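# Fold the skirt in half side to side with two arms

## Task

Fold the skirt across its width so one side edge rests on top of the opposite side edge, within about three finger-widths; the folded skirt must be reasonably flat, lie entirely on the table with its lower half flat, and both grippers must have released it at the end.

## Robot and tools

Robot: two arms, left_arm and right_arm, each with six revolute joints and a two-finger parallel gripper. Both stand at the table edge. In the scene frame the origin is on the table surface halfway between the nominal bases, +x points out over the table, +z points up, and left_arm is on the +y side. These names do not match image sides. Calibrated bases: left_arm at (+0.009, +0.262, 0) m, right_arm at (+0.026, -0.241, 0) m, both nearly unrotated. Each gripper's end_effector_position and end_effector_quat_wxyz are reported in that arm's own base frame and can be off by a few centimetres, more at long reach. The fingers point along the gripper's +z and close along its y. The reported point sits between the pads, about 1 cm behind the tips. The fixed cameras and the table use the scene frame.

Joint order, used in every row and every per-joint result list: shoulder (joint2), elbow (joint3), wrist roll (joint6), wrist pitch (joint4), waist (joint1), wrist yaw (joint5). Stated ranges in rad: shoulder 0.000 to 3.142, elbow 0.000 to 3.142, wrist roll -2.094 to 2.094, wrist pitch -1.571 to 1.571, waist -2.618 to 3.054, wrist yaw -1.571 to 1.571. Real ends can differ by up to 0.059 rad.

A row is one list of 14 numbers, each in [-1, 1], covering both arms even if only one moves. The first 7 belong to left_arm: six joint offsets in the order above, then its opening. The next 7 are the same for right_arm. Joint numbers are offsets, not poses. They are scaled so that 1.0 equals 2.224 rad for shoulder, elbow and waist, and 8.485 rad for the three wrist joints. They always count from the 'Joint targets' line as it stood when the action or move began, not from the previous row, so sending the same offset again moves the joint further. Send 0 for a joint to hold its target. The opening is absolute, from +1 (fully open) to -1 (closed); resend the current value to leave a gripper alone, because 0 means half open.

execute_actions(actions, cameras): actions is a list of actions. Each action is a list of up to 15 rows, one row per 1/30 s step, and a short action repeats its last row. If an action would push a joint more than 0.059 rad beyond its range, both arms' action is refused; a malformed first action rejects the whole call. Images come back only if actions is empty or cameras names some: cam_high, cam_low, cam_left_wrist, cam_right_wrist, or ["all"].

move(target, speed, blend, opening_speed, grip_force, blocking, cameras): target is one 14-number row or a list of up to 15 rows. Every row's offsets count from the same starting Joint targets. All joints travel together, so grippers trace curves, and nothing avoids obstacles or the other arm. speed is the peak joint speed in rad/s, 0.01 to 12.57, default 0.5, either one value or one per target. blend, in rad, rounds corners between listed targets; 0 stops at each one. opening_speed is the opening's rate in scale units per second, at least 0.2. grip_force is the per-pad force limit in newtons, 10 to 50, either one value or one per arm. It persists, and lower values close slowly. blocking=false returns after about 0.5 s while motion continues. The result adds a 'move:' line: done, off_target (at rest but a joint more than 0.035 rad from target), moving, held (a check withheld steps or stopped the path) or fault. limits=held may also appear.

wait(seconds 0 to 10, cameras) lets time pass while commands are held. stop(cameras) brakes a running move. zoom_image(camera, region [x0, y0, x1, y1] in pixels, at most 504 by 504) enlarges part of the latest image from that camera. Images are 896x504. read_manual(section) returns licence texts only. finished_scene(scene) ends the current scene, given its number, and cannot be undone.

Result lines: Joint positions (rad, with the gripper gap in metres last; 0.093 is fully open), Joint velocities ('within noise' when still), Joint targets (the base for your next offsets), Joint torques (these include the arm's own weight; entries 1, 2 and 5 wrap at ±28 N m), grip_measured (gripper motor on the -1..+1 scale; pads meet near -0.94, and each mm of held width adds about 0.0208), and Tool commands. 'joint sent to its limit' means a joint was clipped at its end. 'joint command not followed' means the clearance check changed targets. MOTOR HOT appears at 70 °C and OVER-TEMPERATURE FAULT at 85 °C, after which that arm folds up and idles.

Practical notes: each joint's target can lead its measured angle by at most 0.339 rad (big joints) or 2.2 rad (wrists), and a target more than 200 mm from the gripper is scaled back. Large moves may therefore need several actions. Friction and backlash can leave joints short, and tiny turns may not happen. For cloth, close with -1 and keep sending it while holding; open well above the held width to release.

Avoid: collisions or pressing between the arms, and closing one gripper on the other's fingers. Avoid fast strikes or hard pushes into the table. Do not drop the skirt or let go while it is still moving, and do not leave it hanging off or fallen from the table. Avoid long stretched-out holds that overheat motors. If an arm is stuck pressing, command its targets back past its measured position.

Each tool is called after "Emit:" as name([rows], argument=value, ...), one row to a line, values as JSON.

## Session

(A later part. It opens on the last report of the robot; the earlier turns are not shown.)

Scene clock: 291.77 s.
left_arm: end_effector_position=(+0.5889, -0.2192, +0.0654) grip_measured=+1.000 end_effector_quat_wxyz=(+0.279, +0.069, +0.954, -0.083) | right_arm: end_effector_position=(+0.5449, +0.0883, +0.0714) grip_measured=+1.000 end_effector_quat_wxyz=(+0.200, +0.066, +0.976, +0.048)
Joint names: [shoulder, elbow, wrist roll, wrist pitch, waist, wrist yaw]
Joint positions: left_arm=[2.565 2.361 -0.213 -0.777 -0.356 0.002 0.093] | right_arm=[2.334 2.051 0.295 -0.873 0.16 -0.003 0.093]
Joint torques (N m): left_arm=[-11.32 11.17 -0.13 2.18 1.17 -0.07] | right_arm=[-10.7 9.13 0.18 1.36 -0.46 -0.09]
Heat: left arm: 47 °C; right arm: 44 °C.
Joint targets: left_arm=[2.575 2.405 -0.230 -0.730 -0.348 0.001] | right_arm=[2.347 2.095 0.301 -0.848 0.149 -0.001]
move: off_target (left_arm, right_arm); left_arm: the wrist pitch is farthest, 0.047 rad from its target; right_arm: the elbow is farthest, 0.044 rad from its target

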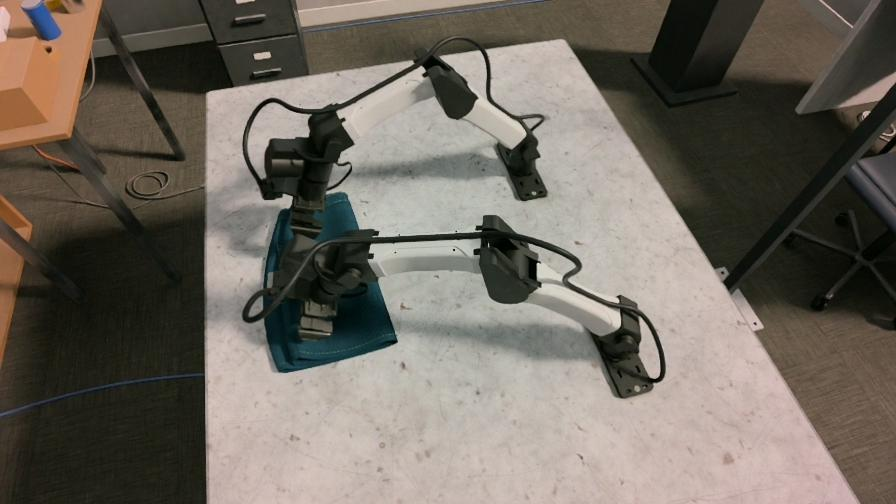

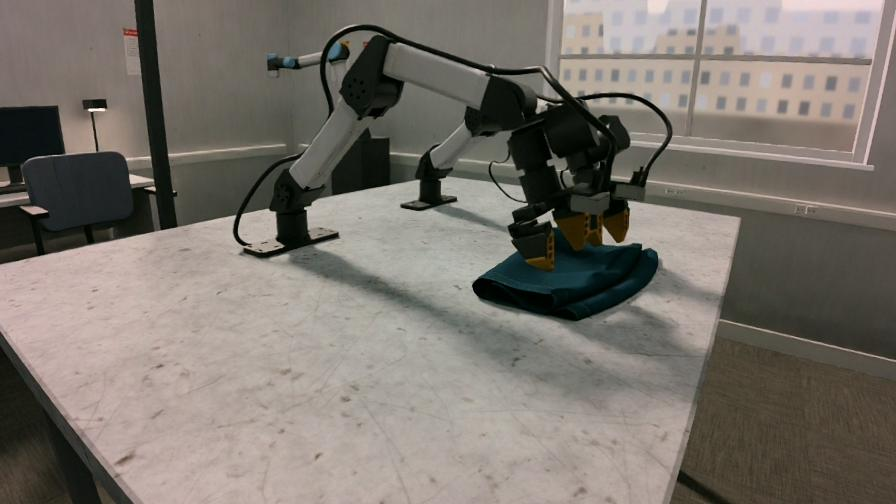

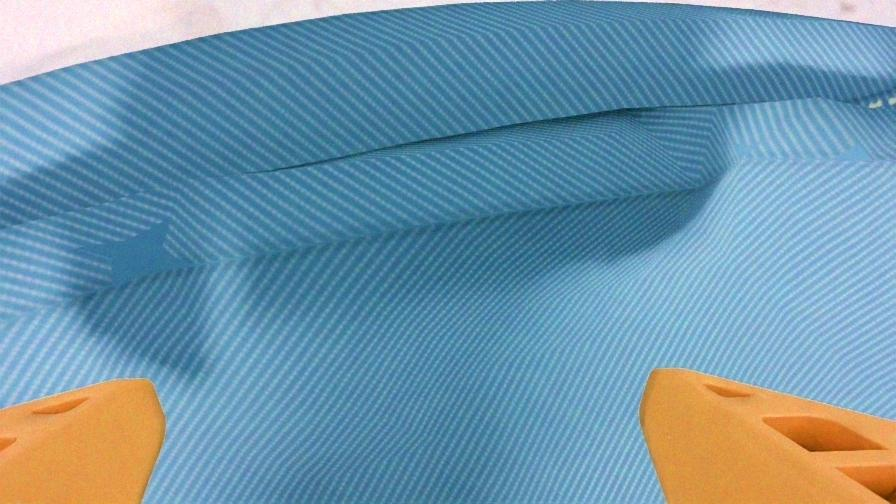

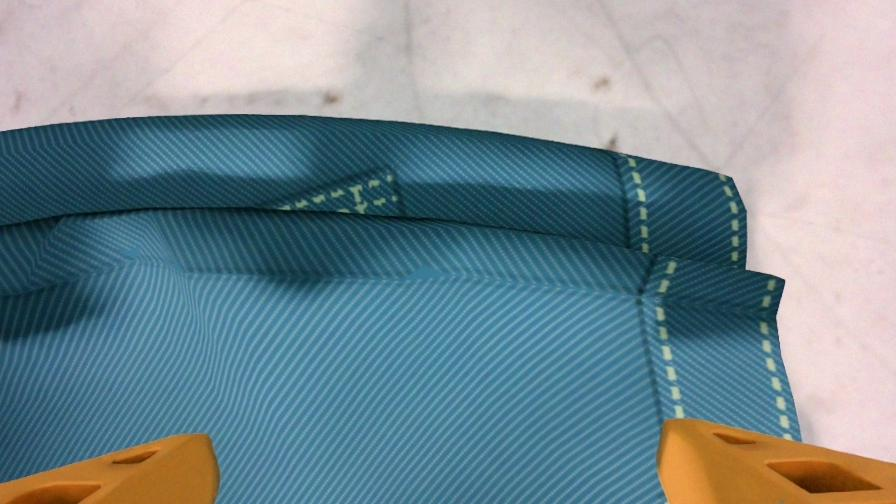

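Emit:
move([
  [-0.0297, -0.1652, 0, 0.0414, 0, 0, 1, -0.0130, -0.1326, 0, 0.0361, 0, 0, 1],
  [0.0174, -0.0871, 0, 0.0498, 0.0085, 0, 1, 0.0198, -0.0789, 0, 0.0483, -0.0085, 0, 1],
  [-0.0227, -0.0742, 0, 0.0401, 0.0085, 0, 1, -0.0011, -0.0112, 0, 0.0233, -0.0085, 0, 1],
], speed=[0.35, 0.15, 0.3], cameras=["all"])

Scene clock: 332.53 s.
left_arm: end_effector_position=(+0.6330, -0.2260, +0.0514) grip_measured=+1.000 end_effector_quat_wxyz=(+0.387, +0.059, +0.914, -0.109) | right_arm: end_effector_position=(+0.5940, +0.0873, +0.0737) grip_measured=+1.000 end_effector_quat_wxyz=(+0.297, +0.071, +0.950, +0.067)
Joint names: [shoulder, elbow, wrist roll, wrist pitch, waist, wrist yaw]
Joint positions: left_arm=[2.585 2.194 -0.213 -0.352 -0.344 -0.003 0.093] | right_arm=[2.369 2.025 0.295 -0.608 0.146 0 0.093]
Joint torques (N m): left_arm=[-17.31 11.71 -0.12 1.68 1.35 -0.03] | right_arm=[-14.56 9.37 0.18 1.06 -0.76 -0.11]
Heat: left arm: 67 °C; right arm: 53 °C.
Joint targets: left_arm=[2.524 2.240 -0.230 -0.390 -0.329 0.001] | right_arm=[2.345 2.070 0.301 -0.650 0.130 -0.001]
move: off_target (left_arm, right_arm); left_arm: the shoulder is farthest, 0.060 rad from its target; right_arm: the elbow is farthest, 0.046 rad from its target

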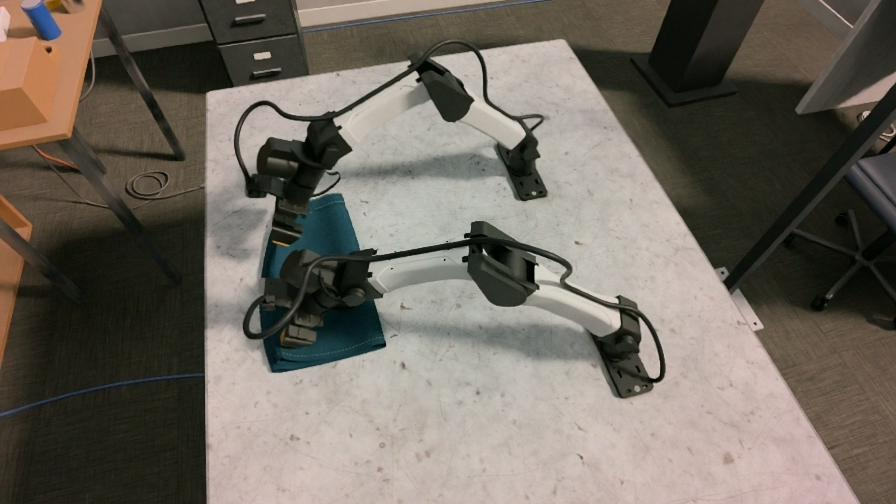

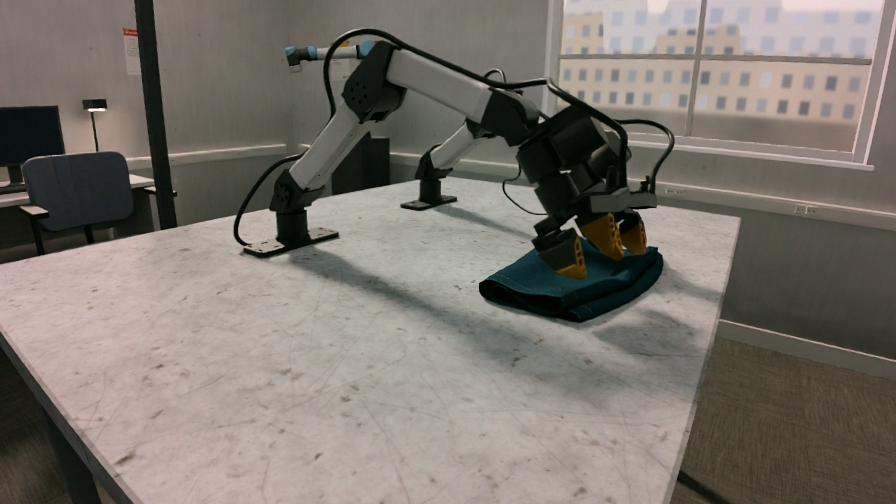

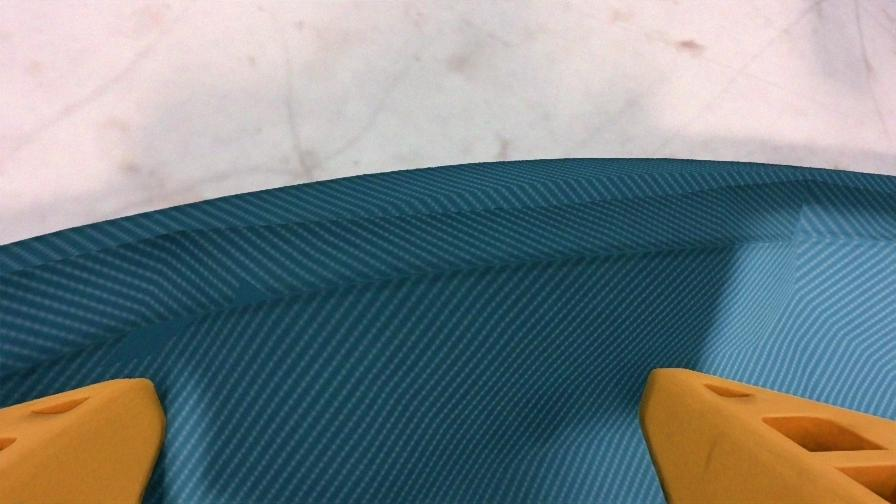

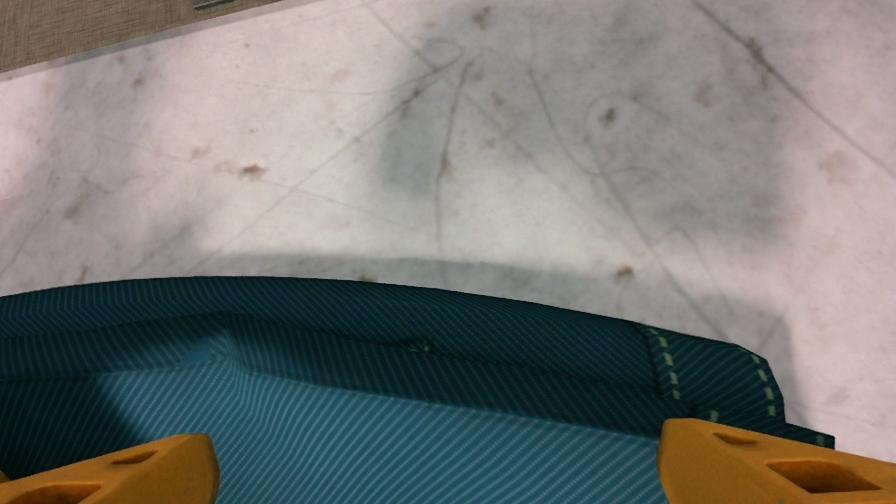

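Emit:
move([
  [-0.10, 0, 0, 0, 0, 0, 0, -0.08, 0, 0, 0, 0, 0, 0],
  [-0.5953, -0.58, 0.0271, -0.0601, 0.2828, 0, 0, -0.5149, -0.5036, -0.0354, -0.0295, -0.1933, 0, 0],
], speed=[0.8, 1.0], blend=[0.1, 0], cameras=["cam_high", "cam_low"])

Emit:
zoom_image(camera="cam_high", region=[240, 170, 430, 390])

Emit:
zoom_image(camera="cam_low", region=[450, 210, 690, 340])

Scene clock: 343.27 s.
left_arm: end_effector_position=(+0.2750, +0.0868, +0.1392) grip_measured=+0.003 end_effector_quat_wxyz=(+0.222, -0.156, +0.962, +0.036) | right_arm: end_effector_position=(+0.2746, -0.0855, +0.1394) grip_measured=+0.001 end_effector_quat_wxyz=(+0.220, +0.155, +0.962, -0.031)
Joint names: [shoulder, elbow, wrist roll, wrist pitch, waist, wrist yaw]
Joint positions: left_arm=[1.223 0.964 -0.018 -0.858 0.301 -0.009 0.045] | right_arm=[1.223 0.968 0.018 -0.866 -0.302 0 0.045]
Joint torques (N m): left_arm=[-4.27 5.39 0.13 1.05 1.2 -0.04] | right_arm=[-5.12 4.38 -0.02 0.87 -0.49 -0.13]
Heat: left arm: 73 °C; right arm: 51 °C. Fold the left arm in close to its base, or ease its load, before you think long.
Joint targets: left_arm=[1.200 0.949 0.000 -0.899 0.300 0.001] | right_arm=[1.200 0.950 0.000 -0.901 -0.299 -0.001]
MOTOR HOT: the shoulder of the left arm reports 73 °C; the controller's stop level is 85 °C. To cool a motor, set the load down, stop pushing, or move to a pose that needs little force.
move: off_target (left_arm); left_arm: the wrist pitch is farthest, 0.042 rad from its target
Images, in order (width x height): cam_high 896x504, cam_low 896x504.

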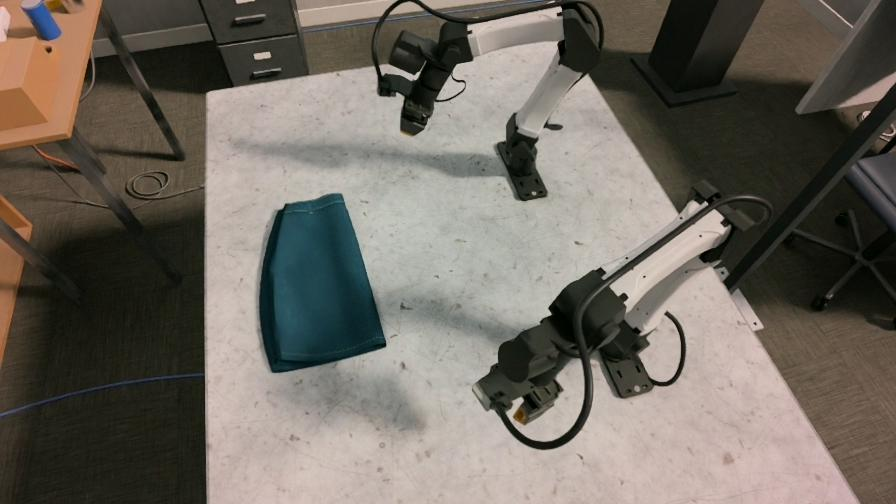

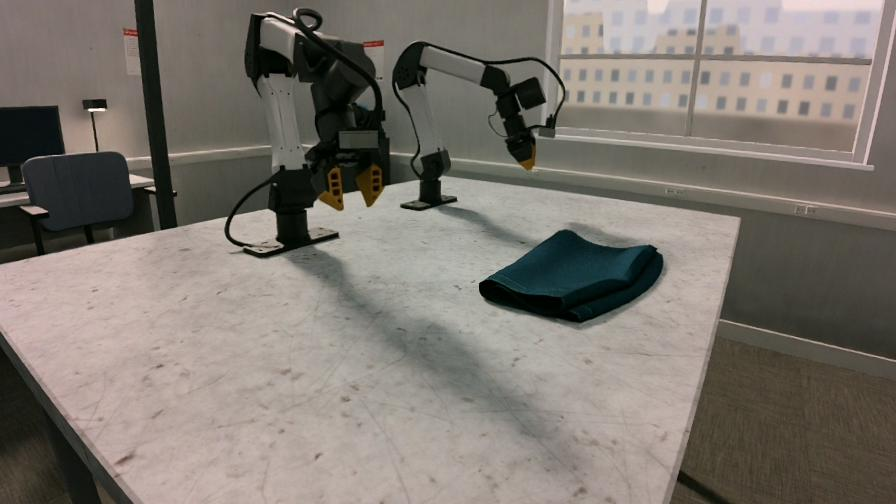

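Scaled by 2.291 from the camera's 896x504 image, which has a finer 1280x720 frame.

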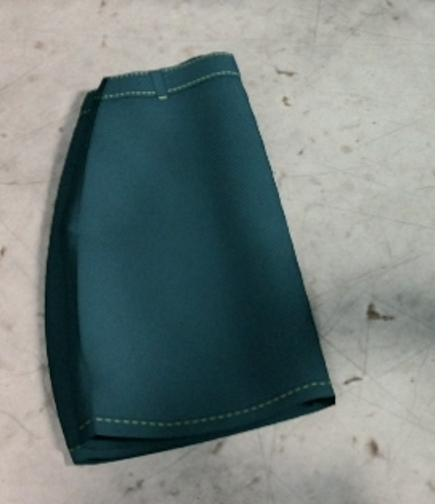

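Scaled by 2.100 from the camera's 896x504 image, which has a finer 1280x720 frame.

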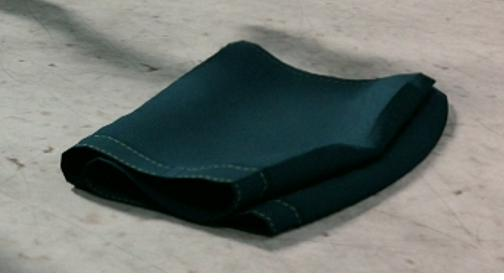

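Emit:
finished_scene(scene=2)

The scene is finished: the task was done.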